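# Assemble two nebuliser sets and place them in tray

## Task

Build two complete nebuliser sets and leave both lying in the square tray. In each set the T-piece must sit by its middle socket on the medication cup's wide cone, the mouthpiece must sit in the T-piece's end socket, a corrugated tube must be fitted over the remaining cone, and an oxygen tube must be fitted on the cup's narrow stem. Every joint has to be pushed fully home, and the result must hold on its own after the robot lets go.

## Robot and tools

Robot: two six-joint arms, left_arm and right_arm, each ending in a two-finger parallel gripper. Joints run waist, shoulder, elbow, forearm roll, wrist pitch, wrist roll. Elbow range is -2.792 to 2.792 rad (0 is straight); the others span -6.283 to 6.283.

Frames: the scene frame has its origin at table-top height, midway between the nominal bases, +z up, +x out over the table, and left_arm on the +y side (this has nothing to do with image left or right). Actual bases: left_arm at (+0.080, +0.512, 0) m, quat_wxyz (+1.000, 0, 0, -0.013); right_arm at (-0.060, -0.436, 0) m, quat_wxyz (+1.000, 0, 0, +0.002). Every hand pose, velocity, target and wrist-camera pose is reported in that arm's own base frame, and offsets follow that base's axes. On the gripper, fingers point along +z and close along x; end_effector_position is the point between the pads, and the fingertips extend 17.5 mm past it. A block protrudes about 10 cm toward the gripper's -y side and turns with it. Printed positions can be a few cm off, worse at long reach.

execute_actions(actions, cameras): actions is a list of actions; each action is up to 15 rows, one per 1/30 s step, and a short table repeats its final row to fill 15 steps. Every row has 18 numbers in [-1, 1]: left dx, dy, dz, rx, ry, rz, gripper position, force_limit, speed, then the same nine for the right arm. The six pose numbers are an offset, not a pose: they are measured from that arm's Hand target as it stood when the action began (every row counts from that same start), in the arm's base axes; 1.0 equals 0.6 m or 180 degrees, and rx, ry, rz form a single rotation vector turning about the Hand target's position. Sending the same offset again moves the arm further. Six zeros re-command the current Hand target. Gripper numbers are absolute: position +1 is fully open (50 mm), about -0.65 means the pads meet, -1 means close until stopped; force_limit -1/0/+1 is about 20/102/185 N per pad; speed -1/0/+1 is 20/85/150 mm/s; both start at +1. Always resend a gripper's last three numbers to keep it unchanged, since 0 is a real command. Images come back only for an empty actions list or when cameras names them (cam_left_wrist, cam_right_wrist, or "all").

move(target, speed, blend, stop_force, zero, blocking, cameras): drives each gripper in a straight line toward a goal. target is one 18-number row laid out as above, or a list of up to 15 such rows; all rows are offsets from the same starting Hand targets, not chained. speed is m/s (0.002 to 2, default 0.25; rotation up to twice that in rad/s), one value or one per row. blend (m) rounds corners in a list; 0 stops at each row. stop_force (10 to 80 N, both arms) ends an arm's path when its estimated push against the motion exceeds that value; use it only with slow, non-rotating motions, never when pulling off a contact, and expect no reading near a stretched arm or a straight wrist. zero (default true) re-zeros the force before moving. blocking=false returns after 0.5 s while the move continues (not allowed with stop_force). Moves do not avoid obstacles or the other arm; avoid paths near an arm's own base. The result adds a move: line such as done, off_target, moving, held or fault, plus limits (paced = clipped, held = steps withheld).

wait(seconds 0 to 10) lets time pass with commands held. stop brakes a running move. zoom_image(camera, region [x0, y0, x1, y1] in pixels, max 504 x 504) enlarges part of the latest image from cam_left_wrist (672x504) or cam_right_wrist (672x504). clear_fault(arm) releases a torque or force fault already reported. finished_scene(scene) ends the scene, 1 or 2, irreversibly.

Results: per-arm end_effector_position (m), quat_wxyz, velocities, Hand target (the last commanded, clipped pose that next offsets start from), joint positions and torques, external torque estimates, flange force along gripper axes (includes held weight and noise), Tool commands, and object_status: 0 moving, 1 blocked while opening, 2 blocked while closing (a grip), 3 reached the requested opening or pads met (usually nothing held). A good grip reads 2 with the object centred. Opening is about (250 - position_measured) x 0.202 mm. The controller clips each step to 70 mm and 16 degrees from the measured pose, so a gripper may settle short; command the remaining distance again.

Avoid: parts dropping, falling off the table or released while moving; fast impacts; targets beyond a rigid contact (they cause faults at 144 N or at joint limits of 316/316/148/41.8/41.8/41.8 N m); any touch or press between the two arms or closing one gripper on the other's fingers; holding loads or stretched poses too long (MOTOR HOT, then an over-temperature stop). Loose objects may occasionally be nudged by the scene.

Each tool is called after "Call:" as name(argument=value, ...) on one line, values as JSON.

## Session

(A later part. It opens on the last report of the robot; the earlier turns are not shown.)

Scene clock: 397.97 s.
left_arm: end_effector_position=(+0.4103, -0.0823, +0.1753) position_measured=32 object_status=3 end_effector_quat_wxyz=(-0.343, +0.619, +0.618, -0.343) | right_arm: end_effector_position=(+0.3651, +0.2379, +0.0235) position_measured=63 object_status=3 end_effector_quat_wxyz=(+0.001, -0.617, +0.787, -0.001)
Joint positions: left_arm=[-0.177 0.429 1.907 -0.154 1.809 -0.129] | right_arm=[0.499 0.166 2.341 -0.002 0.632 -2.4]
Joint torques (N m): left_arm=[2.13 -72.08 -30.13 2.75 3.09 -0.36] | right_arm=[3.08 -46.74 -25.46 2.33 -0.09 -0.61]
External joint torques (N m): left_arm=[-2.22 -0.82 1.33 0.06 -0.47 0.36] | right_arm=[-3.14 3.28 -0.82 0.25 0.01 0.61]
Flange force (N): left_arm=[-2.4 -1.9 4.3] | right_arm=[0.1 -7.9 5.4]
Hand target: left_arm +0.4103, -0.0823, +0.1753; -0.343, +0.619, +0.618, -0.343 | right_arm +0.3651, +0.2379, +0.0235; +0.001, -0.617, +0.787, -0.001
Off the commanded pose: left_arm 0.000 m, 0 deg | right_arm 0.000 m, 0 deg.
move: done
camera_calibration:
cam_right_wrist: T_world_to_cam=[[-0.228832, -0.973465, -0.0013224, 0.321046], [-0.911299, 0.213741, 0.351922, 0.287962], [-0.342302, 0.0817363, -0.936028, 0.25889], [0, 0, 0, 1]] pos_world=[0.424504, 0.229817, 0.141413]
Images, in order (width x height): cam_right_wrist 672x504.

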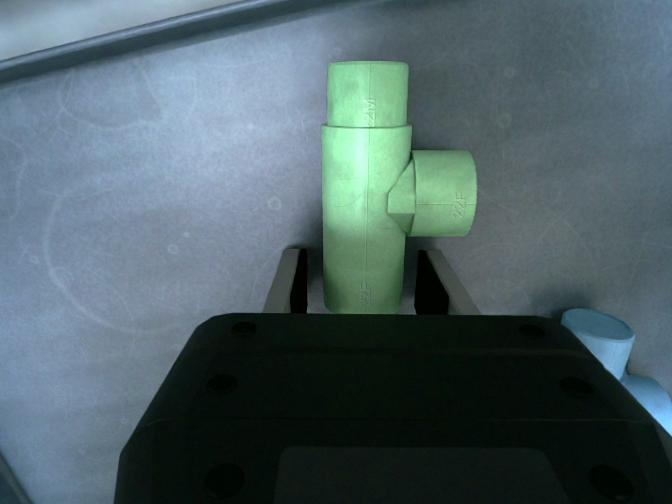

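Call:
move(target=[[0,0,0,0,0,0,0.8,-0.8,-0.6, 0,0,0,0,0,0,-1,-0.3,-0.5],[0,0,0,0,0,0,0.8,-0.8,-0.6, 0,0,0.15,0,0,0,-1,-0.3,-0.5],[0,0,0,0,0,0,0.8,-0.8,-0.6, -0.0423,0.4,0.2275,0.4933,-0.0837,0.0310,-1,-0.3,-0.5]], speed=[0.05,0.15,0.35], blend=[0,0.03,0], cameras=["all"])

Scene clock: 402.60 s.
left_arm: end_effector_position=(+0.4103, -0.0823, +0.1753) position_measured=32 object_status=3 end_effector_quat_wxyz=(-0.343, +0.619, +0.618, -0.343) | right_arm: end_effector_position=(+0.3397, +0.4779, +0.1600) position_measured=131 object_status=2 end_effector_quat_wxyz=(+0.524, -0.469, +0.529, +0.475)
Joint positions: left_arm=[-0.177 0.429 1.907 -0.154 1.809 -0.129] | right_arm=[0.455 0.448 2.529 2.128 1.485 -4.563]
Joint torques (N m): left_arm=[2.11 -72.15 -30.12 2.75 3.06 -0.39] | right_arm=[3.4 -62.12 -11.92 -0.01 2.96 -0.72]
External joint torques (N m): left_arm=[-1.74 -1.46 1.31 0.07 -0.41 0.39] | right_arm=[-3.41 3.09 -0.77 0.05 0.09 0.64]
Flange force (N): left_arm=[-1.6 -2.9 4.3] | right_arm=[7.0 -7.9 -5.9]
Hand target: left_arm +0.4103, -0.0823, +0.1753; -0.343, +0.619, +0.618, -0.343 | right_arm +0.3397, +0.4779, +0.1600; +0.524, -0.469, +0.529, +0.475
Off the commanded pose: left_arm 0.000 m, 0 deg | right_arm 0.000 m, 0 deg.
move: done
camera_calibration:
cam_left_wrist: T_world_to_cam=[[-0.0143061, 0.999872, -0.00711943, 0.101024], [0.797695, 0.00711961, -0.60302, -0.205268], [-0.602892, -0.014306, -0.797695, 0.521905], [0, 0, 0, 1]] pos_world=[0.479839, -0.0920837, 0.293259]
cam_right_wrist: T_world_to_cam=[[-0.000476193, 0.0017786, -0.999998, 0.165212], [-0.968006, -0.250926, 0.0000146601, 0.463145], [-0.250926, 0.968005, 0.00184119, -0.246242], [0, 0, 0, 1]] pos_world=[0.386617, 0.354285, 0.165659]

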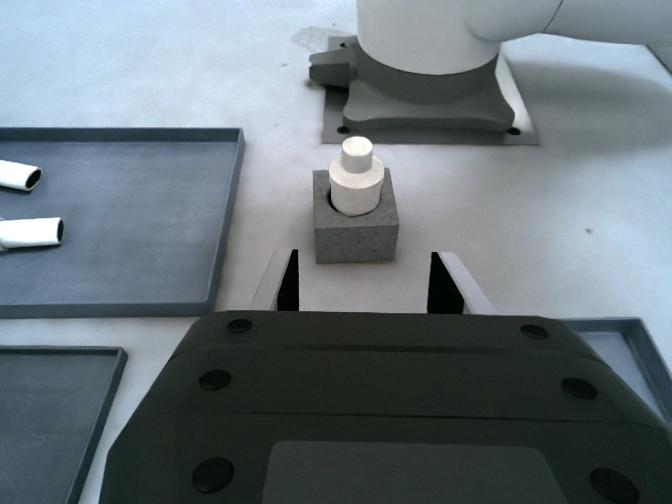

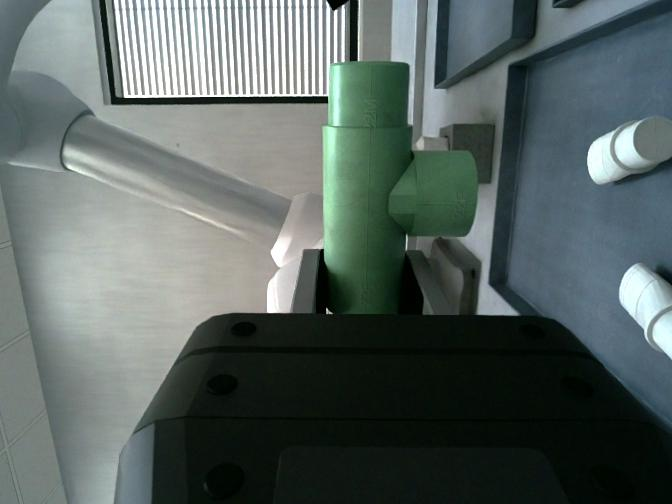

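Call:
move(target=[0,0,0,0,0,0,0.8,-0.8,-0.6, 0,0.6298,0,0,0,0,-1,-0.3,-0.5], speed=0.3, cameras=["all"])

Call:
zoom_image(camera="cam_left_wrist", region=[290, 20, 430, 220])

Call:
zoom_image(camera="cam_right_wrist", region=[300, 40, 560, 300])

Scene clock: 404.43 s.
left_arm: end_effector_position=(+0.4103, -0.0823, +0.1753) position_measured=32 object_status=3 end_effector_quat_wxyz=(-0.343, +0.619, +0.618, -0.343) | right_arm: end_effector_position=(+0.3398, +0.8557, +0.1600) position_measured=131 object_status=2 end_effector_quat_wxyz=(+0.524, -0.469, +0.529, +0.475)
Joint positions: left_arm=[-0.177 0.429 1.907 -0.154 1.809 -0.129] | right_arm=[1.019 0.645 1.989 2.645 1.117 -4.468]
Joint torques (N m): left_arm=[2.32 -71.99 -30.14 2.72 3.1 -0.38] | right_arm=[3.13 -94.05 -25.56 -1.3 2.92 -0.68]
External joint torques (N m): left_arm=[-2.27 -1.25 1.39 0.08 -0.47 0.38] | right_arm=[-3.22 3.55 -0.59 0.03 0.08 0.6]
Flange force (N): left_arm=[-2.3 -2.6 4.6] | right_arm=[5.0 -6.7 1.9]
Hand target: left_arm +0.4103, -0.0823, +0.1753; -0.343, +0.619, +0.618, -0.343 | right_arm +0.3397, +0.8558, +0.1600; +0.524, -0.469, +0.529, +0.475
Off the commanded pose: left_arm 0.000 m, 0 deg | right_arm 0.000 m, 0 deg.
move: done
camera_calibration:
cam_left_wrist: T_world_to_cam=[[-0.0143061, 0.999872, -0.00711943, 0.101024], [0.797695, 0.00711961, -0.60302, -0.205268], [-0.602892, -0.014306, -0.797695, 0.521905], [0, 0, 0, 1]] pos_world=[0.479839, -0.0920837, 0.293259]
cam_right_wrist: T_world_to_cam=[[-0.000572733, 0.00175301, -0.999998, 0.164497], [-0.968037, -0.250809, 0.000114757, 0.557853], [-0.250808, 0.968035, 0.00184062, -0.612022], [0, 0, 0, 1]] pos_world=[0.386617, 0.732085, 0.165559]

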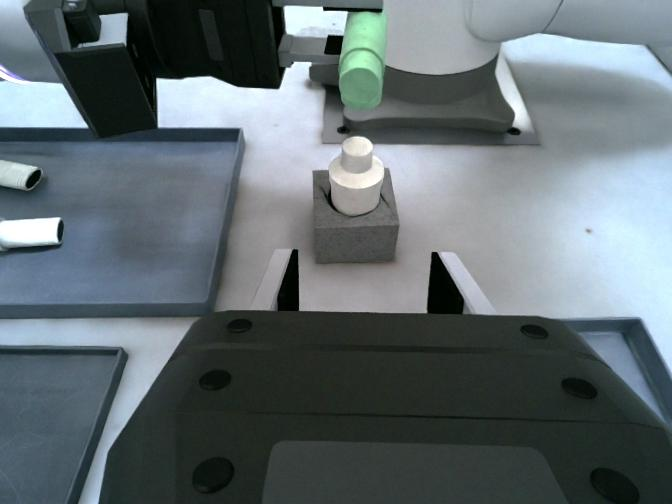

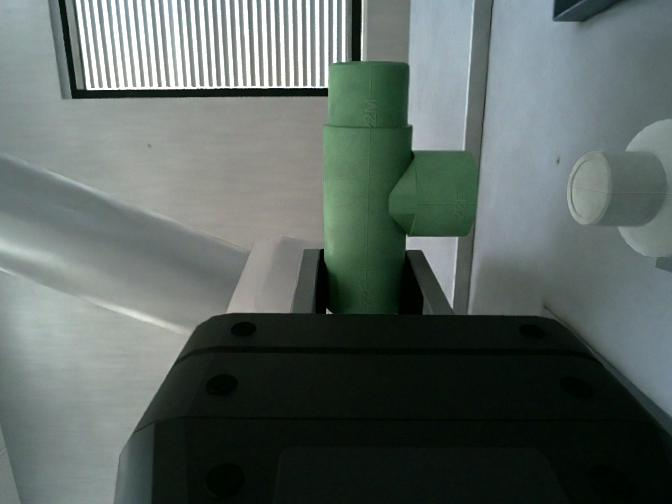

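Scaled by 2.520 from the camera's 672x504 image, which has a finer 960x720 frame.

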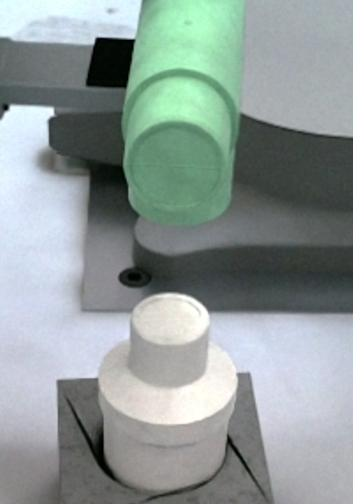

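Scaled by 1.938 from the camera's 672x504 image, which has a finer 960x720 frame.

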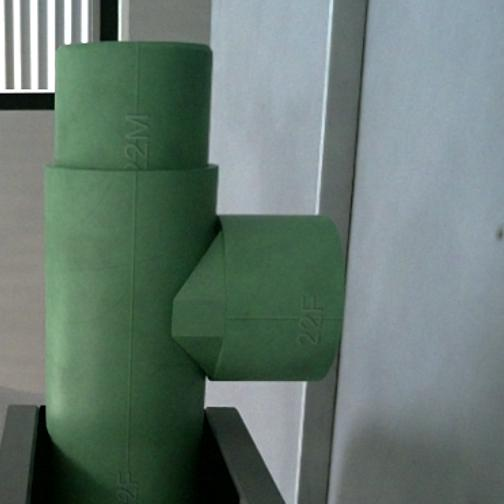

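Call:
zoom_image(camera="cam_left_wrist", region=[325, 60, 395, 130])

Call:
zoom_image(camera="cam_left_wrist", region=[325, 125, 395, 195])

Call:
zoom_image(camera="cam_right_wrist", region=[540, 110, 672, 270])

Scaled by 7.200 from the camera's 672x504 image, which has a finer 960x720 frame.

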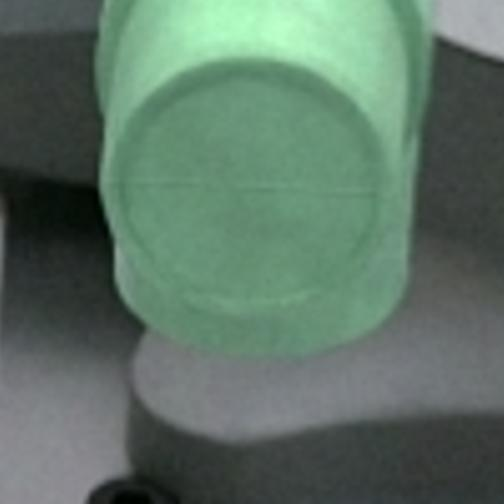

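Scaled by 7.200 from the camera's 672x504 image, which has a finer 960x720 frame.

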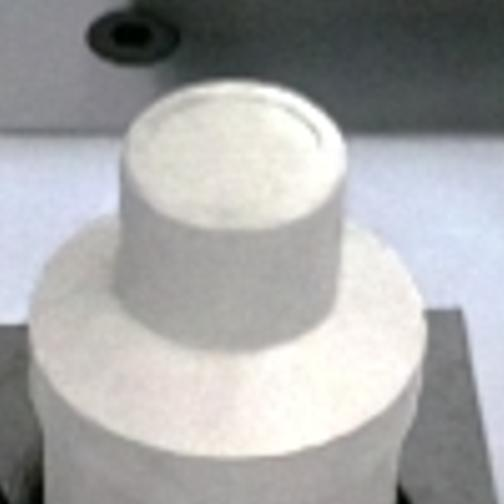

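Scaled by 3.150 from the camera's 672x504 image, which has a finer 960x720 frame.

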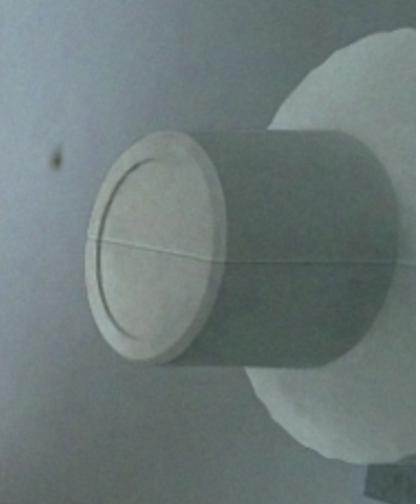

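Call:
move(target=[0,0,0,0,0,0,0.8,-0.8,-0.6, 0.003,-0.0015,-0.05,0,0,0,-1,-0.3,-0.5], speed=0.1, cameras=["all"])

Call:
zoom_image(camera="cam_left_wrist", region=[315, 90, 405, 180])

Call:
zoom_image(camera="cam_right_wrist", region=[380, 120, 560, 270])

Scene clock: 406.87 s.
left_arm: end_effector_position=(+0.4103, -0.0823, +0.1753) position_measured=32 object_status=3 end_effector_quat_wxyz=(-0.343, +0.619, +0.618, -0.343) | right_arm: end_effector_position=(+0.3415, +0.8549, +0.1300) position_measured=131 object_status=2 end_effector_quat_wxyz=(+0.524, -0.469, +0.529, +0.475)
Joint positions: left_arm=[-0.177 0.429 1.907 -0.154 1.809 -0.129] | right_arm=[1.016 0.692 1.988 2.652 1.158 -4.49]
Joint torques (N m): left_arm=[2.34 -72.13 -30.03 2.73 3.09 -0.41] | right_arm=[2.99 -96.27 -23.71 -1.17 2.95 -0.73]
External joint torques (N m): left_arm=[-2.37 -1.59 1.03 0.09 -0.45 0.41] | right_arm=[-3.11 3.72 -0.68 0 0.07 0.66]
Flange force (N): left_arm=[-2.5 -3.0 4.0] | right_arm=[5.4 -6.6 2.0]
Hand target: left_arm +0.4103, -0.0823, +0.1753; -0.343, +0.619, +0.618, -0.343 | right_arm +0.3415, +0.8549, +0.1300; +0.524, -0.469, +0.529, +0.475
Off the commanded pose: left_arm 0.000 m, 0 deg | right_arm 0.000 m, 0 deg.
move: done
camera_calibration:
cam_left_wrist: T_world_to_cam=[[-0.0143061, 0.999872, -0.00711943, 0.101024], [0.797695, 0.00711961, -0.60302, -0.205268], [-0.602892, -0.014306, -0.797695, 0.521905], [0, 0, 0, 1]] pos_world=[0.479839, -0.0920837, 0.293259]
cam_right_wrist: T_world_to_cam=[[-0.00057294, 0.00175333, -0.999998, 0.134599], [-0.968006, -0.250927, 0.000114652, 0.559473], [-0.250926, 0.968005, 0.001841, -0.610673], [0, 0, 0, 1]] pos_world=[0.388417, 0.731285, 0.135659]

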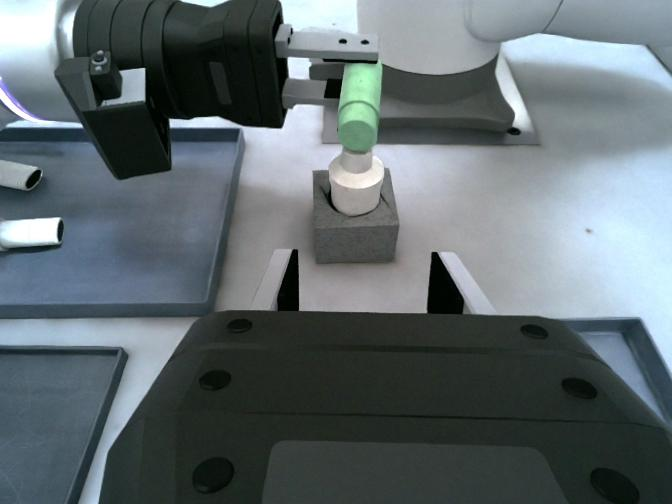

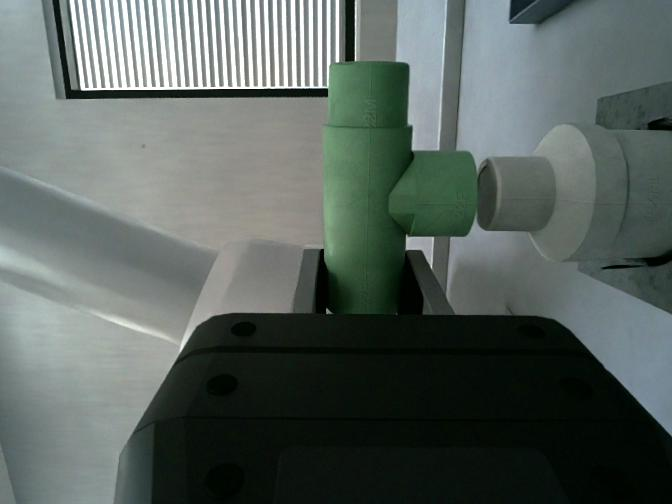

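Scaled by 5.600 from the camera's 672x504 image, which has a finer 960x720 frame.

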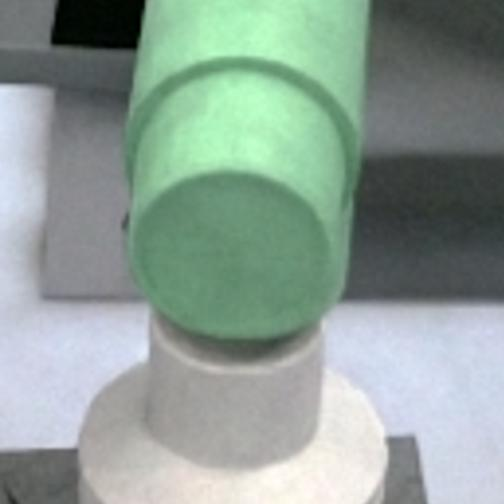

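Scaled by 2.800 from the camera's 672x504 image, which has a finer 960x720 frame.

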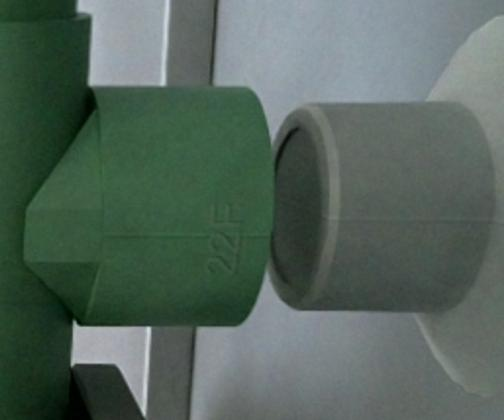

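Call:
move(target=[0,0,0,0,0,0,0.8,-0.8,-0.6, 0,0,-0.05,0,0,0,-1,-0.3,-0.5], speed=0.02, stop_force=20, cameras=["all"])

Call:
zoom_image(camera="cam_right_wrist", region=[380, 120, 560, 270])

Scene clock: 409.27 s.
left_arm: end_effector_position=(+0.4103, -0.0823, +0.1753) position_measured=32 object_status=3 end_effector_quat_wxyz=(-0.343, +0.619, +0.618, -0.343) | right_arm: end_effector_position=(+0.3416, +0.8551, +0.1086) position_measured=131 object_status=2 end_effector_quat_wxyz=(+0.525, -0.469, +0.528, +0.475)
Joint positions: left_arm=[-0.177 0.429 1.907 -0.154 1.809 -0.129] | right_arm=[1.016 0.726 1.985 2.658 1.188 -4.507]
Joint torques (N m): left_arm=[2.22 -71.95 -30.2 2.76 3.1 -0.43] | right_arm=[-3.04 -63.52 -8.74 -0.56 -8.02 -0.03]
External joint torques (N m): left_arm=[-1.94 -1.35 1.53 0.05 -0.47 0.43] | right_arm=[2.85 -30.78 -14.47 -0.53 11.05 -0.05]
Flange force (N): left_arm=[-1.8 -2.8 4.8] | right_arm=[-33.1 2.8 -5.2]
Hand target: left_arm +0.4103, -0.0823, +0.1753; -0.343, +0.619, +0.618, -0.343 | right_arm +0.3416, +0.8550, +0.1085; +0.525, -0.469, +0.528, +0.475 (not the last commanded pose)
Off the commanded pose: left_arm 0.000 m, 0 deg | right_arm 0.009 m, 0 deg.
move: contact (right_arm)
camera_calibration:
cam_left_wrist: T_world_to_cam=[[-0.0143061, 0.999872, -0.00711943, 0.101024], [0.797695, 0.00711961, -0.60302, -0.205268], [-0.602892, -0.014306, -0.797695, 0.521905], [0, 0, 0, 1]] pos_world=[0.479839, -0.0920837, 0.293259]
cam_right_wrist: T_world_to_cam=[[-0.0000519291, 0.00292287, -0.999996, 0.111938], [-0.967983, -0.251015, -0.000683423, 0.559772], [-0.251016, 0.967979, 0.00284233, -0.610864], [0, 0, 0, 1]] pos_world=[0.388518, 0.731488, 0.114057]

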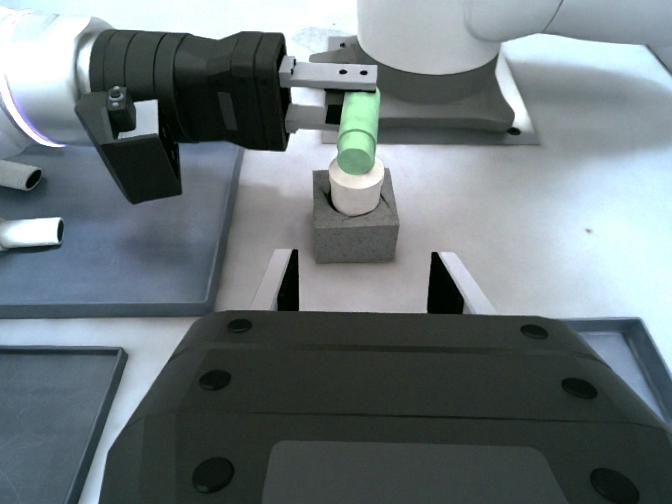

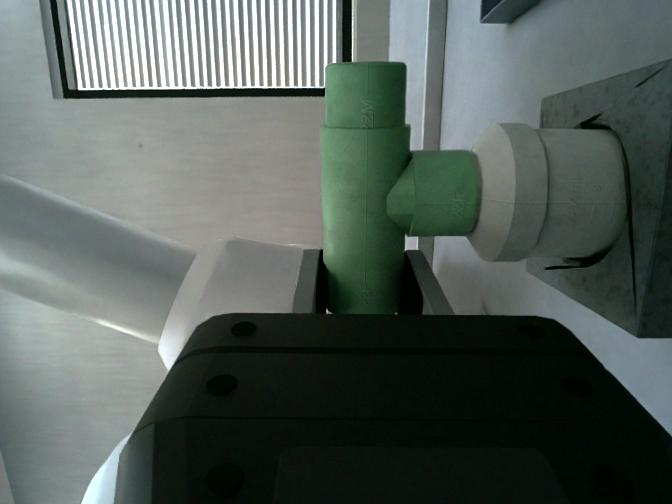

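Scaled by 2.800 from the camera's 672x504 image, which has a finer 960x720 frame.

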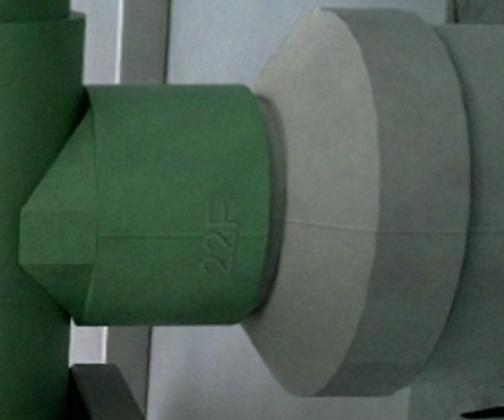

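Call:
move(target=[0,0,0,0,0,0,0.8,-0.8,-0.6, 0,0,-0.015,0,0,0,-1,-0.3,-0.5], speed=0.01, stop_force=60, zero=false, cameras=["cam_right_wrist"])

Call:
zoom_image(camera="cam_right_wrist", region=[380, 120, 560, 270])

Scene clock: 410.17 s.
left_arm: end_effector_position=(+0.4103, -0.0823, +0.1753) position_measured=32 object_status=3 end_effector_quat_wxyz=(-0.343, +0.619, +0.618, -0.343) | right_arm: end_effector_position=(+0.3415, +0.8550, +0.1076) position_measured=131 object_status=2 end_effector_quat_wxyz=(+0.525, -0.469, +0.528, +0.476)
Joint positions: left_arm=[-0.177 0.429 1.907 -0.154 1.809 -0.129] | right_arm=[1.016 0.728 1.986 2.658 1.19 -4.508]
Joint torques (N m): left_arm=[1.99 -71.95 -30.09 2.73 3.12 -0.39] | right_arm=[-8.35 -37.81 2.87 -0.22 -16.44 0.25]
External joint torques (N m): left_arm=[-1.84 -1.42 1.39 0.07 -0.48 0.39] | right_arm=[8.23 -56.2 -25.88 -0.87 19.45 -0.33]
Flange force (N): left_arm=[-1.7 -2.8 4.6] | right_arm=[-61.2 10.0 -7.5]
Hand target: left_arm +0.4103, -0.0823, +0.1753; -0.343, +0.619, +0.618, -0.343 | right_arm +0.3415, +0.8550, +0.1076; +0.525, -0.469, +0.528, +0.476 (not the last commanded pose)
Off the commanded pose: left_arm 0.000 m, 0 deg | right_arm 0.008 m, 0 deg.
move: contact (right_arm)
camera_calibration:
cam_right_wrist: T_world_to_cam=[[-0.000178666, 0.00340642, -0.999994, 0.110633], [-0.967959, -0.251109, -0.000682444, 0.559708], [-0.25111, 0.967953, 0.00334214, -0.610792], [0, 0, 0, 1]] pos_world=[0.388418, 0.731389, 0.113056]
Images, in order (width x height): cam_right_wrist 672x504.

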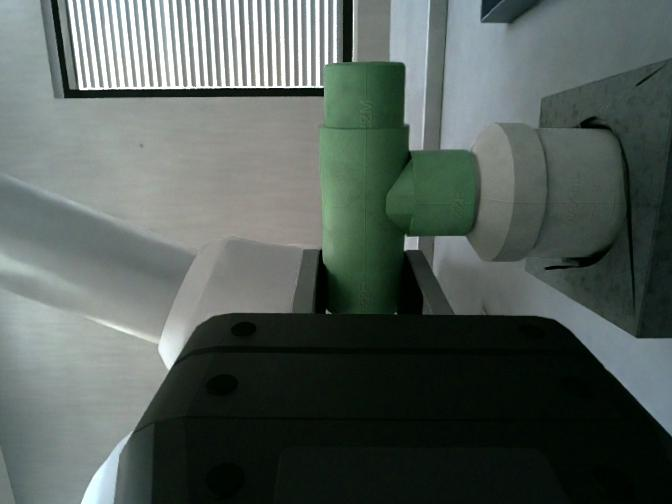

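Scaled by 2.800 from the camera's 672x504 image, which has a finer 960x720 frame.

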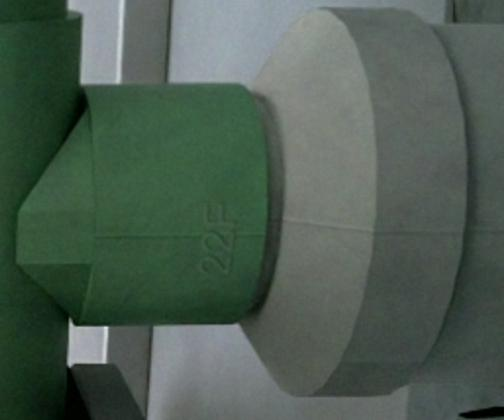

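Call:
move(target=[[0,0,0,0,0,0,0.8,-0.8,-0.6, 0,0,0.0017,0,0,0,0.6,-0.3,-0.5],[0,0,0,0,0,0,0.8,-0.8,-0.6, -0.023,-0.215,0.0017,0,0,0,0.6,-0.3,-0.5],[0,0,0,0,0,0,0.8,-0.8,-0.6, -0.01,-0.12,0.2373,-0.497,0.053,0,0.6,-0.3,-0.5],[0,0,0,0,0,0,0.8,-0.8,-0.6, 0.0525,0.0097,0.2373,-0.497,0.053,0,0.6,-0.3,-0.5]], speed=[0.05,0.2,0.4,0.25], blend=[0,0.02,0.02,0], cameras=["all"])

Scene clock: 415.67 s.
left_arm: end_effector_position=(+0.4103, -0.0823, +0.1753) position_measured=32 object_status=3 end_effector_quat_wxyz=(-0.343, +0.619, +0.618, -0.343) | right_arm: end_effector_position=(+0.3730, +0.8608, +0.2501) position_measured=63 object_status=3 end_effector_quat_wxyz=(+0.002, -0.665, +0.747, +0.000)
Joint positions: left_arm=[-0.177 0.429 1.907 -0.154 1.809 -0.129] | right_arm=[1.125 0.672 1.074 -0.001 1.392 -1.899]
Joint torques (N m): left_arm=[2.23 -72.08 -30.15 2.71 3.09 -0.43] | right_arm=[2.94 -113.69 -42.71 3.94 -0.07 -0.66]
External joint torques (N m): left_arm=[-2.03 -1.65 1.21 0.11 -0.45 0.43] | right_arm=[-2.88 3.94 -0.65 0.31 0.02 0.66]
Flange force (N): left_arm=[-1.9 -3.1 4.3] | right_arm=[-8.0 -4.9 0.4]
Hand target: left_arm +0.4103, -0.0823, +0.1753; -0.343, +0.619, +0.618, -0.343 | right_arm +0.3730, +0.8608, +0.2500; +0.002, -0.665, +0.747, +0.000
Off the commanded pose: left_arm 0.000 m, 0 deg | right_arm 0.000 m, 0 deg.
move: done; limits=paced
camera_calibration:
cam_left_wrist: T_world_to_cam=[[-0.0143061, 0.999872, -0.00711943, 0.101024], [0.797695, 0.00711961, -0.60302, -0.205268], [-0.602892, -0.014306, -0.797695, 0.521905], [0, 0, 0, 1]] pos_world=[0.479839, -0.0920837, 0.293259]
cam_right_wrist: T_world_to_cam=[[-0.106669, -0.994287, -0.00386268, 0.902456], [-0.930675, 0.0984754, 0.352345, 0.188649], [-0.349952, 0.0411791, -0.935862, 0.460528], [0, 0, 0, 1]] pos_world=[0.432997, 0.859759, 0.368007]

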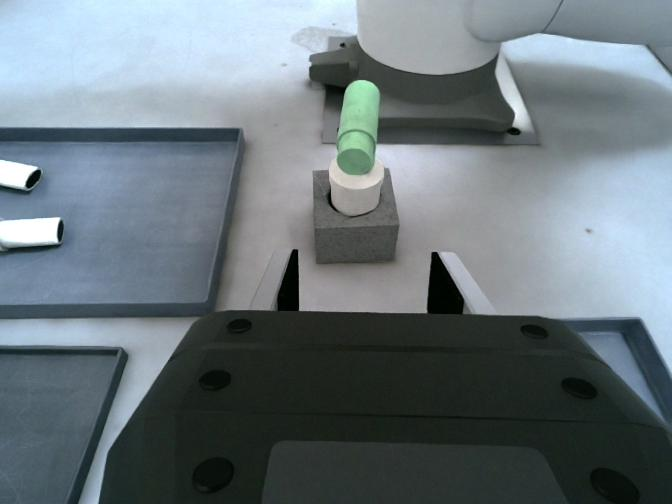

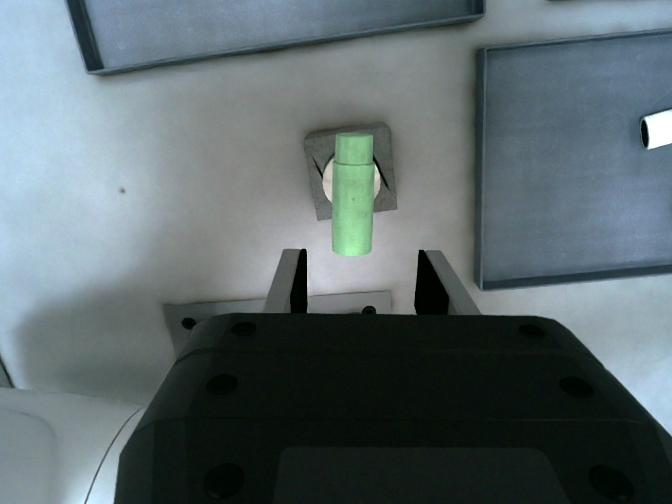

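Call:
move(target=[[0,0,0,0,0,0,0.8,-0.8,-0.6, 0,-0.0005,-0.2,0,0,0,0.6,-0.3,-0.5],[0,0,0,0,0,0,0.8,-0.8,-0.6, 0,-0.0005,-0.221,0,0,0,0.6,0,-0.8],[0,0,0,0,0,0,0.8,-0.8,-0.6, 0,-0.0005,-0.221,0,0,0,-1,0,-0.8]], speed=[0.15,0.05,0.05], blend=[0.01,0,0], cameras=["cam_right_wrist"])

Call:
move(target=[0,0,0,0,0,0,0.8,-0.8,-0.6, 0,0,-0.015,0,0,0,-1,0,-0.8], speed=0.01, stop_force=60, cameras=["all"])

Scene clock: 419.00 s.
left_arm: end_effector_position=(+0.4103, -0.0823, +0.1753) position_measured=32 object_status=3 end_effector_quat_wxyz=(-0.343, +0.619, +0.618, -0.343) | right_arm: end_effector_position=(+0.3730, +0.8605, +0.1173) position_measured=131 object_status=2 end_effector_quat_wxyz=(+0.002, -0.665, +0.747, +0.000)
Joint positions: left_arm=[-0.177 0.429 1.907 -0.154 1.809 -0.129] | right_arm=[1.125 0.735 1.21 -0.001 1.193 -1.899]
Joint torques (N m): left_arm=[2.29 -72.36 -30.08 2.73 3.11 -0.39] | right_arm=[3.15 -117.4 -41.2 3.83 -0.56 -0.68]
External joint torques (N m): left_arm=[-2.27 -1.05 1.04 0.1 -0.48 0.39] | right_arm=[-3.34 4.49 0.04 0.19 0.51 0.68]
Flange force (N): left_arm=[-2.4 -2.1 3.8] | right_arm=[-6.5 -4.9 2.2]
Hand target: left_arm +0.4103, -0.0823, +0.1753; -0.343, +0.619, +0.618, -0.343 | right_arm +0.3730, +0.8605, +0.1174; +0.002, -0.665, +0.747, +0.000
Off the commanded pose: left_arm 0.000 m, 0 deg | right_arm 0.000 m, 0 deg.
move: done; blend cut to 0.0063 m at target 1
camera_calibration:
cam_right_wrist: T_world_to_cam=[[-0.106634, -0.994291, -0.00376969, 0.901612], [-0.930678, 0.0984756, 0.352336, 0.235438], [-0.349954, 0.0410793, -0.935866, 0.336439], [0, 0, 0, 1]] pos_world=[0.432997, 0.859459, 0.235307]
Images, in order (width x height): cam_right_wrist 672x504.

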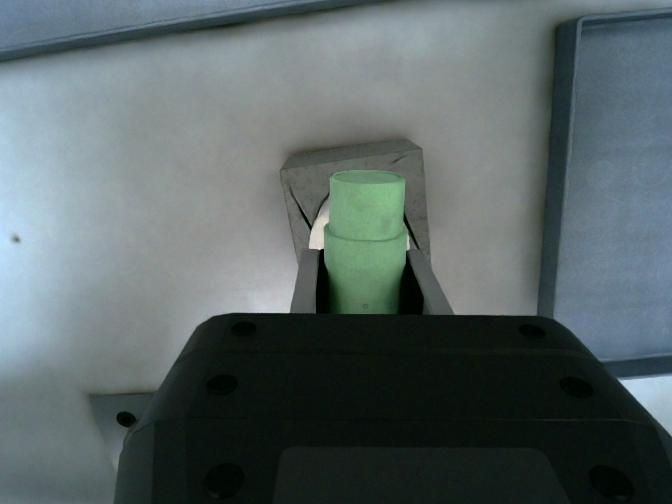

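Scene clock: 419.87 s.
left_arm: end_effector_position=(+0.4103, -0.0823, +0.1753) position_measured=32 object_status=3 end_effector_quat_wxyz=(-0.343, +0.619, +0.618, -0.343) | right_arm: end_effector_position=(+0.3731, +0.8606, +0.1151) position_measured=131 object_status=2 end_effector_quat_wxyz=(+0.002, -0.665, +0.747, +0.000)
Joint positions: left_arm=[-0.177 0.429 1.907 -0.154 1.809 -0.129] | right_arm=[1.125 0.737 1.212 -0.001 1.188 -1.899]
Joint torques (N m): left_arm=[2.23 -72.37 -30.07 2.72 3.13 -0.43] | right_arm=[4.41 -56 -15.15 4.23 -5.43 -0.65]
External joint torques (N m): left_arm=[-2.13 -0.65 1.4 0.08 -0.5 0.43] | right_arm=[-4.61 -57.31 -26.07 -0.21 5.38 0.65]
Flange force (N): left_arm=[-2.2 -1.6 4.3] | right_arm=[10.4 -1.4 -64.4]
Hand target: left_arm +0.4103, -0.0823, +0.1753; -0.343, +0.619, +0.618, -0.343 | right_arm +0.3731, +0.8606, +0.1151; +0.002, -0.665, +0.747, +0.000 (not the last commanded pose)
Off the commanded pose: left_arm 0.000 m, 0 deg | right_arm 0.007 m, 0 deg.
move: contact (right_arm)
camera_calibration:
cam_left_wrist: T_world_to_cam=[[-0.0143061, 0.999872, -0.00711943, 0.101024], [0.797695, 0.00711961, -0.60302, -0.205268], [-0.602892, -0.014306, -0.797695, 0.521905], [0, 0, 0, 1]] pos_world=[0.479839, -0.0920837, 0.293259]
cam_right_wrist: T_world_to_cam=[[-0.106605, -0.994291, -0.00456967, 0.901886], [-0.93083, 0.0981835, 0.352017, 0.236688], [-0.349559, 0.0417805, -0.935982, 0.333662], [0, 0, 0, 1]] pos_world=[0.433097, 0.859558, 0.233104]

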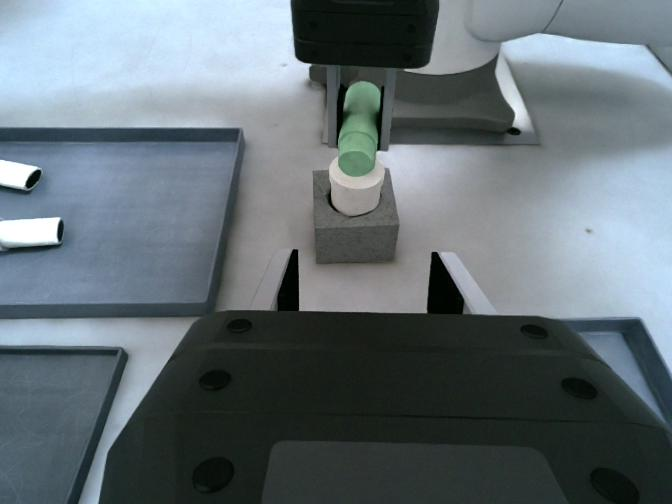

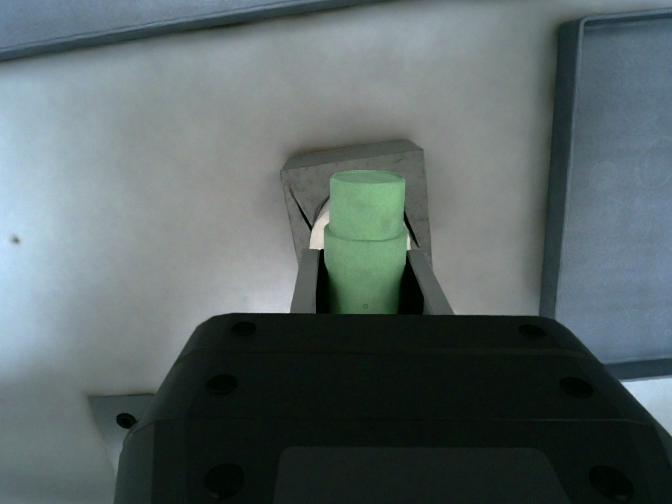

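Call:
move(target=[0,0,0,0,0,0,0.8,-0.8,-0.6, 0,0,-0.012,0,0,0,-1,0,-0.8], speed=0.008, stop_force=78, zero=false, cameras=["cam_left_wrist"])

Call:
zoom_image(camera="cam_left_wrist", region=[305, 70, 415, 220])

Scene clock: 420.77 s.
left_arm: end_effector_position=(+0.4103, -0.0823, +0.1753) position_measured=32 object_status=3 end_effector_quat_wxyz=(-0.343, +0.619, +0.618, -0.343) | right_arm: end_effector_position=(+0.3731, +0.8607, +0.1145) position_measured=131 object_status=2 end_effector_quat_wxyz=(+0.003, -0.665, +0.747, +0.000)
Joint positions: left_arm=[-0.177 0.429 1.907 -0.154 1.809 -0.129] | right_arm=[1.125 0.737 1.213 -0.001 1.187 -1.899]
Joint torques (N m): left_arm=[2.1 -72.11 -30.04 2.76 3.09 -0.37] | right_arm=[5.16 -31.74 -5.83 4.52 -7.87 -0.67]
External joint torques (N m): left_arm=[-2.07 -1.23 1.18 0.05 -0.47 0.38] | right_arm=[-5.23 -81.24 -35.24 -0.5 7.82 0.67]
Flange force (N): left_arm=[-2.2 -2.4 4.1] | right_arm=[18.7 0.4 -90.3]
Hand target: left_arm +0.4103, -0.0823, +0.1753; -0.343, +0.619, +0.618, -0.343 | right_arm +0.3731, +0.8607, +0.1145; +0.003, -0.665, +0.747, +0.000 (not the last commanded pose)
Off the commanded pose: left_arm 0.000 m, 0 deg | right_arm 0.007 m, 0 deg.
move: contact (right_arm)
camera_calibration:
cam_left_wrist: T_world_to_cam=[[-0.0143061, 0.999872, -0.00711943, 0.101024], [0.797695, 0.00711961, -0.60302, -0.205268], [-0.602892, -0.014306, -0.797695, 0.521905], [0, 0, 0, 1]] pos_world=[0.479839, -0.0920837, 0.293259]
Images, in order (width x height): cam_left_wrist 672x504.

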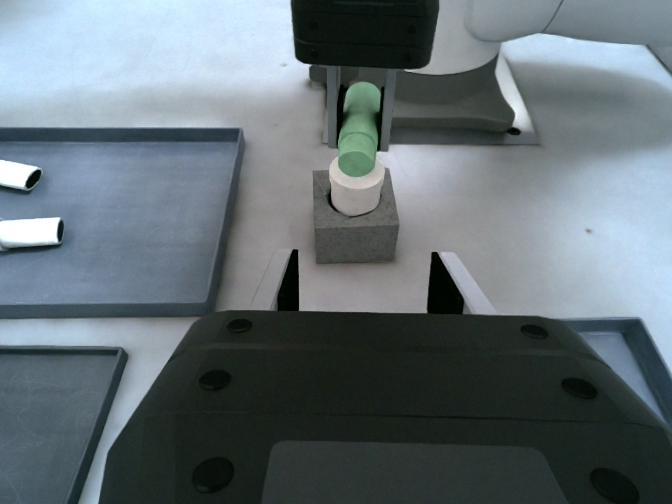

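Scaled by 3.360 from the camera's 672x504 image, which has a finer 960x720 frame.

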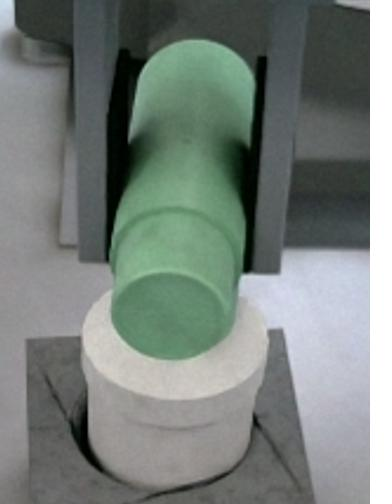

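Call:
move(target=[[0,0,0,0,0,0,0.8,-0.8,-0.6, 0,0,0.1,0,0,0,-1,0,-0.8],[0,0,0,0,0,0,0.8,-0.8,-0.6, 0,0,0.2258,0,0,0,-1,0,-0.8],[0,0,0,0,0,0,0.8,-0.8,-0.6, 0.3982,-0.5928,0.1585,0.4982,-0.0259,0.0271,-1,0,-0.8]], speed=[0.06,0.2,0.35], blend=[0.01,0.03,0], cameras=["all"])

Scene clock: 426.67 s.
left_arm: end_effector_position=(+0.4103, -0.0823, +0.1753) position_measured=32 object_status=3 end_effector_quat_wxyz=(-0.343, +0.619, +0.618, -0.343) | right_arm: end_effector_position=(+0.6121, +0.5050, +0.2097) position_measured=131 object_status=2 end_effector_quat_wxyz=(+0.498, -0.497, +0.503, +0.503)
Joint positions: left_arm=[-0.177 0.429 1.907 -0.154 1.809 -0.129] | right_arm=[0.284 0.572 1.978 1.809 1.414 -4.129]
Joint torques (N m): left_arm=[2.36 -71.97 -30.2 2.72 3.09 -0.44] | right_arm=[3.19 -90.97 -28.35 0.96 2.56 -0.62]
External joint torques (N m): left_arm=[-2.3 -1.91 1.24 0.1 -0.45 0.44] | right_arm=[-3.07 3.74 -0.87 0.09 0.04 0.55]
Flange force (N): left_arm=[-2.2 -3.6 4.5] | right_arm=[4.4 -7.0 -2.6]
Hand target: left_arm +0.4103, -0.0823, +0.1753; -0.343, +0.619, +0.618, -0.343 | right_arm +0.6121, +0.5050, +0.2096; +0.498, -0.497, +0.503, +0.503
Off the commanded pose: left_arm 0.000 m, 0 deg | right_arm 0.000 m, 0 deg.
move: done
camera_calibration:
cam_left_wrist: T_world_to_cam=[[-0.0143061, 0.999872, -0.00711943, 0.101024], [0.797695, 0.00711961, -0.60302, -0.205268], [-0.602892, -0.014306, -0.797695, 0.521905], [0, 0, 0, 1]] pos_world=[0.479839, -0.0920837, 0.293259]
cam_right_wrist: T_world_to_cam=[[-0.000661195, 0.000862407, -0.999999, 0.21557], [-0.935287, -0.35389, 0.000313211, 0.765527], [-0.353889, 0.935287, 0.00104059, -0.124516], [0, 0, 0, 1]] pos_world=[0.672065, 0.387184, 0.21546]

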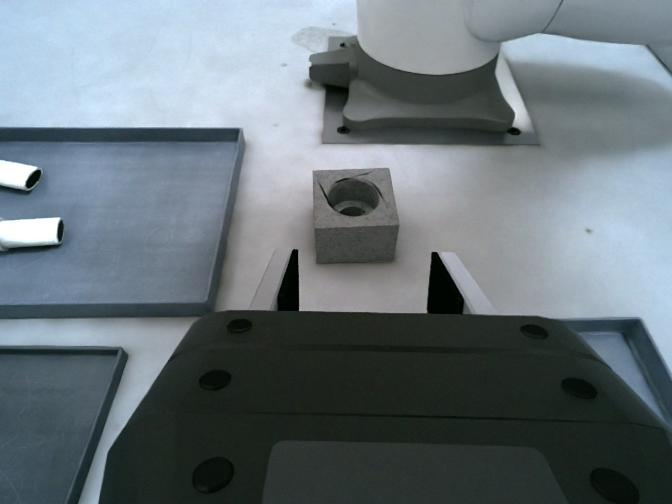

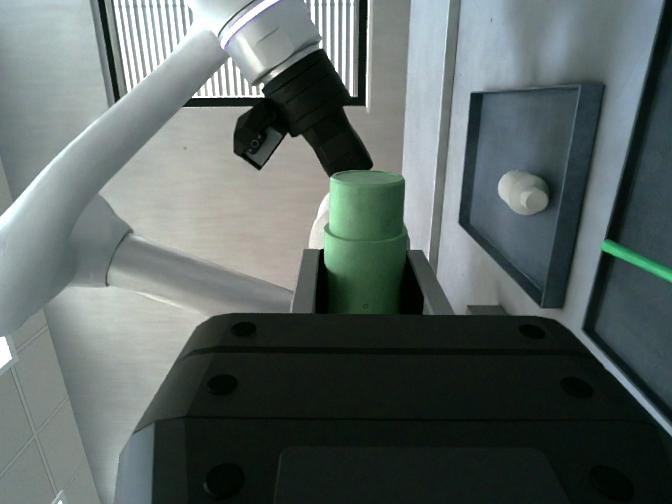

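Call:
move(target=[-0.2588,-0.4878,-0.0255,0.2619,-0.2447,0.4726,0.6,-0.4,-0.6, 0,0,0,0,0,0,-1,0,-0.8], speed=0.35, cameras=["all"])

Call:
zoom_image(camera="cam_right_wrist", region=[290, 150, 430, 310])

Scene clock: 430.30 s.
left_arm: end_effector_position=(+0.2550, -0.3750, +0.1600) position_measured=63 object_status=3 end_effector_quat_wxyz=(+0.000, -0.034, +0.999, +0.000) | right_arm: end_effector_position=(+0.6121, +0.5050, +0.2096) position_measured=131 object_status=2 end_effector_quat_wxyz=(+0.498, -0.497, +0.503, +0.503)
Joint positions: left_arm=[-1.05 -0.008 2.193 0 0.956 -2.688] | right_arm=[0.284 0.573 1.978 1.809 1.414 -4.129]
Joint torques (N m): left_arm=[2.38 -35.18 -37.77 3.48 0.32 -0.38] | right_arm=[3.46 -90.63 -28.38 0.96 2.6 -0.75]
External joint torques (N m): left_arm=[-2.34 0.3 1.76 0.08 -0.39 0.38] | right_arm=[-3.27 3.4 -0.78 0.09 0 0.67]
Flange force (N): left_arm=[5.1 0.1 3.1] | right_arm=[3.7 -6.8 -3.0]
Hand target: left_arm +0.2550, -0.3750, +0.1600; +0.000, -0.034, +0.999, +0.000 | right_arm +0.6121, +0.5050, +0.2096; +0.498, -0.497, +0.503, +0.503
Off the commanded pose: left_arm 0.000 m, 0 deg | right_arm 0.000 m, 0 deg.
move: done
camera_calibration:
cam_left_wrist: T_world_to_cam=[[-0.997357, -0.0707155, -0.0166989, 0.242055], [-0.0720069, 0.931177, 0.357386, 0.326069], [-0.0097231, 0.357644, -0.933807, 0.421967], [0, 0, 0, 1]] pos_world=[0.268997, -0.437425, 0.281546]
cam_right_wrist: T_world_to_cam=[[-0.000754707, 0.000826614, -0.999999, 0.215547], [-0.935254, -0.353977, 0.00041324, 0.765516], [-0.353977, 0.935254, 0.00104024, -0.124444], [0, 0, 0, 1]] pos_world=[0.672065, 0.387184, 0.21536]

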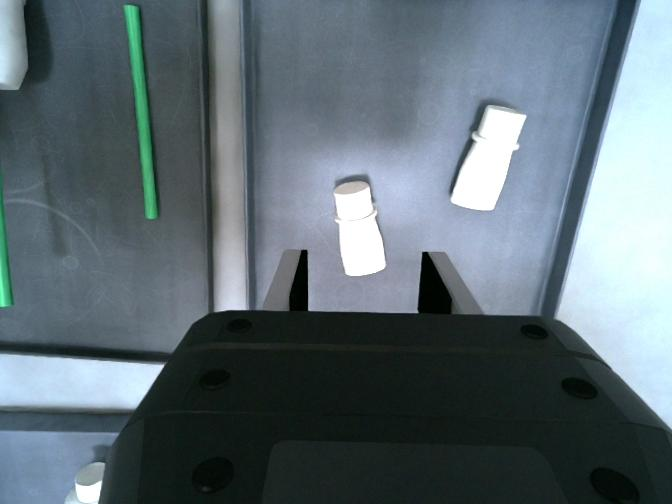

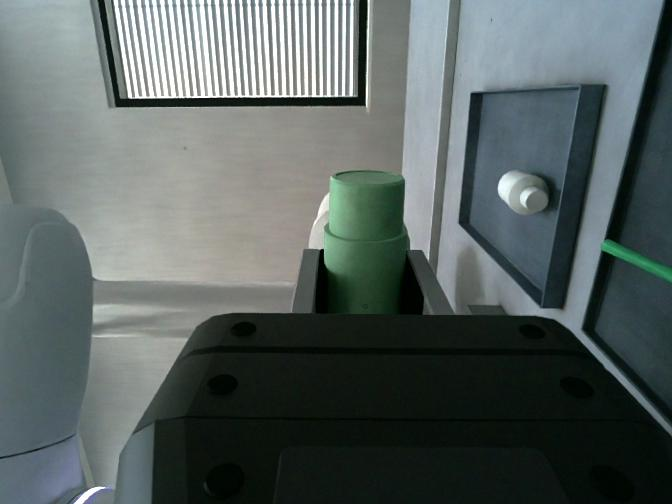

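Scaled by 3.150 from the camera's 672x504 image, which has a finer 960x720 frame.

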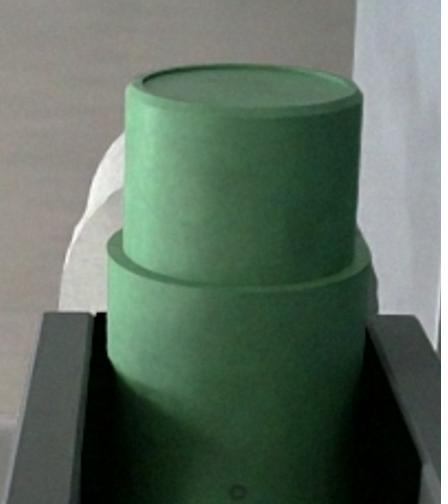

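Call:
execute_actions(actions=[], cameras=["cam_left_wrist"])

Scene clock: 432.40 s.
left_arm: end_effector_position=(+0.2550, -0.3750, +0.1600) position_measured=63 object_status=3 end_effector_quat_wxyz=(+0.000, -0.034, +0.999, +0.000) | right_arm: end_effector_position=(+0.6121, +0.5050, +0.2096) position_measured=131 object_status=2 end_effector_quat_wxyz=(+0.498, -0.497, +0.503, +0.503)
Joint positions: left_arm=[-1.05 -0.008 2.193 0 0.956 -2.688] | right_arm=[0.284 0.573 1.978 1.809 1.414 -4.129]
Joint velocities: within noise
Joint torques (N m): left_arm=[2.15 -35.17 -37.67 3.47 0.32 -0.41] | right_arm=[2.84 -91.25 -28.44 0.91 2.55 -0.71]
External joint torques (N m): left_arm=[-2.14 0.19 1.47 0.11 -0.4 0.41] | right_arm=[-2.81 4.07 -0.74 0.15 0.05 0.64]
Flange force (N): left_arm=[4.5 0.1 2.7] | right_arm=[4.8 -7.0 -2.1]
Hand target: left_arm +0.2550, -0.3750, +0.1600; +0.000, -0.034, +0.999, +0.000 | right_arm +0.6121, +0.5050, +0.2096; +0.498, -0.497, +0.503, +0.503
Tool commands: left_gripper/position=+0.6 left_gripper/force_limit=-0.4 left_gripper/speed=-0.6 right_gripper/position=-1.0 right_gripper/force_limit=+0.0 right_gripper/speed=-0.8
Off the commanded pose: left_arm 0.000 m, 0 deg | right_arm 0.000 m, 0 deg.
camera_calibration:
cam_left_wrist: T_world_to_cam=[[-0.997357, -0.0707137, -0.0166982, 0.242055], [-0.072005, 0.931177, 0.357386, 0.326068], [-0.00972308, 0.357644, -0.933807, 0.421967], [0, 0, 0, 1]] pos_world=[0.268997, -0.437425, 0.281546]
Images, in order (width x height): cam_left_wrist 672x504.

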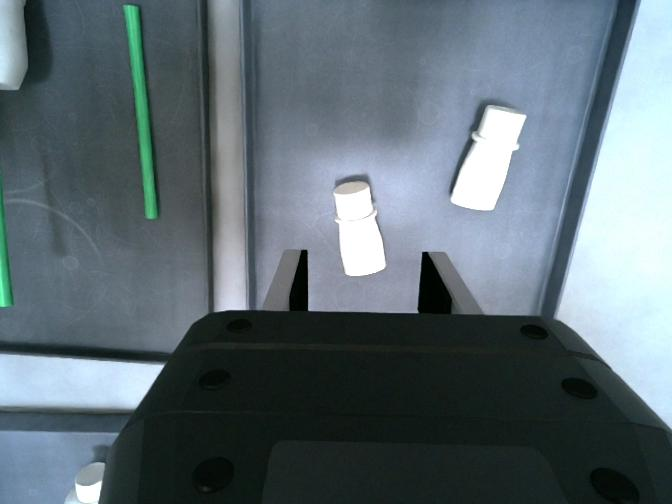

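Call:
move(target=[[-0.0083,0.0383,-0.1667,0,0,0.049,0.6,-0.4,-0.6,0,0,0,0,0,0,-1,0,-0.8]], speed=0.2, cameras=["cam_left_wrist"])

Scene clock: 433.57 s.
left_arm: end_effector_position=(+0.2500, -0.3521, +0.0601) position_measured=63 object_status=3 end_effector_quat_wxyz=(+0.000, -0.111, +0.994, +0.000) | right_arm: end_effector_position=(+0.6121, +0.5050, +0.2096) position_measured=131 object_status=2 end_effector_quat_wxyz=(+0.498, -0.497, +0.503, +0.503)
Joint positions: left_arm=[-1.033 0.097 2.321 0 0.722 -2.826] | right_arm=[0.284 0.573 1.978 1.809 1.414 -4.129]
Joint torques (N m): left_arm=[2.07 -39.79 -30.73 2.83 0.31 -0.39] | right_arm=[3.1 -91.01 -28.4 0.99 2.57 -0.66]
External joint torques (N m): left_arm=[-2.07 0.13 1.47 0.07 -0.38 0.39] | right_arm=[-3.14 4.1 -0.76 0.07 0.02 0.58]
Flange force (N): left_arm=[4.6 1.0 2.3] | right_arm=[4.8 -7.2 -2.7]
Hand target: left_arm +0.2500, -0.3520, +0.0600; +0.000, -0.110, +0.994, +0.000 | right_arm +0.6121, +0.5050, +0.2096; +0.498, -0.497, +0.503, +0.503
Off the commanded pose: left_arm 0.000 m, 0 deg | right_arm 0.000 m, 0 deg.
move: done
camera_calibration:
cam_left_wrist: T_world_to_cam=[[-0.974721, -0.222804, -0.0166462, 0.177834], [-0.213925, 0.909188, 0.357231, 0.367867], [-0.0644577, 0.351761, -0.933868, 0.331952], [0, 0, 0, 1]] pos_world=[0.273431, -0.411606, 0.181546]
Images, in order (width x height): cam_left_wrist 672x504.

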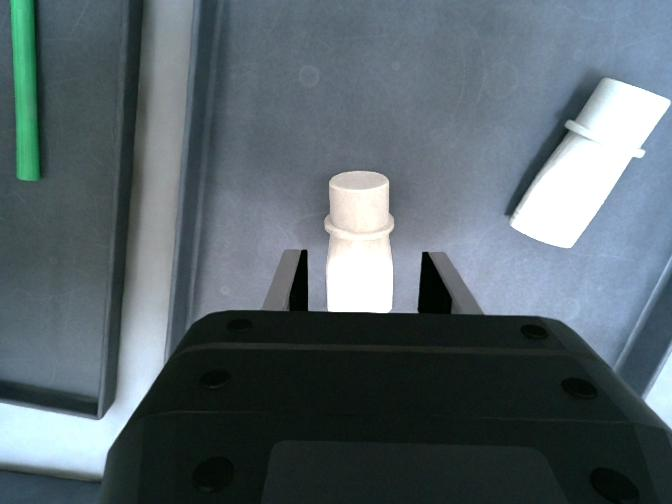

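Call:
move(target=[[0.002,0,-0.063,0,0,0,0.6,-0.4,-0.6,0,0,0,0,0,0,-1,0,-0.8],[0.002,0,-0.063,0,0,0,-1,-0.2,-0.6,0,0,0,0,0,0,-1,0,-0.8]], speed=0.1, cameras=["cam_left_wrist"])

Scene clock: 434.97 s.
left_arm: end_effector_position=(+0.2512, -0.3520, +0.0222) position_measured=125 object_status=2 end_effector_quat_wxyz=(+0.000, -0.110, +0.994, +0.000) | right_arm: end_effector_position=(+0.6121, +0.5050, +0.2096) position_measured=131 object_status=2 end_effector_quat_wxyz=(+0.498, -0.497, +0.503, +0.503)
Joint positions: left_arm=[-1.031 0.164 2.347 0 0.63 -2.823] | right_arm=[0.284 0.573 1.978 1.809 1.414 -4.129]
Joint torques (N m): left_arm=[2.35 -43.22 -27.25 2.49 0.34 -0.41] | right_arm=[3.6 -90.7 -28.31 1 2.62 -0.65]
External joint torques (N m): left_arm=[-2.23 -0.36 1.2 0.09 -0.42 0.41] | right_arm=[-3.62 3.76 -0.78 0.06 -0.03 0.58]
Flange force (N): left_arm=[5.1 1.2 1.2] | right_arm=[4.3 -7.2 -3.4]
Hand target: left_arm +0.2512, -0.3520, +0.0222; +0.000, -0.110, +0.994, +0.000 | right_arm +0.6121, +0.5050, +0.2096; +0.498, -0.497, +0.503, +0.503
Off the commanded pose: left_arm 0.000 m, 0 deg | right_arm 0.000 m, 0 deg.
move: done
camera_calibration:
cam_left_wrist: T_world_to_cam=[[-0.974723, -0.222794, -0.016668, 0.178382], [-0.213915, 0.909144, 0.357348, 0.381589], [-0.0644613, 0.351881, -0.933823, 0.296772], [0, 0, 0, 1]] pos_world=[0.274631, -0.411606, 0.143746]
Images, in order (width x height): cam_left_wrist 672x504.

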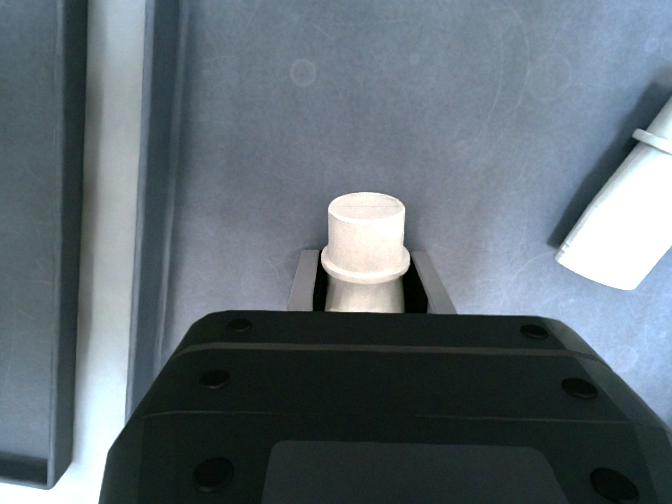

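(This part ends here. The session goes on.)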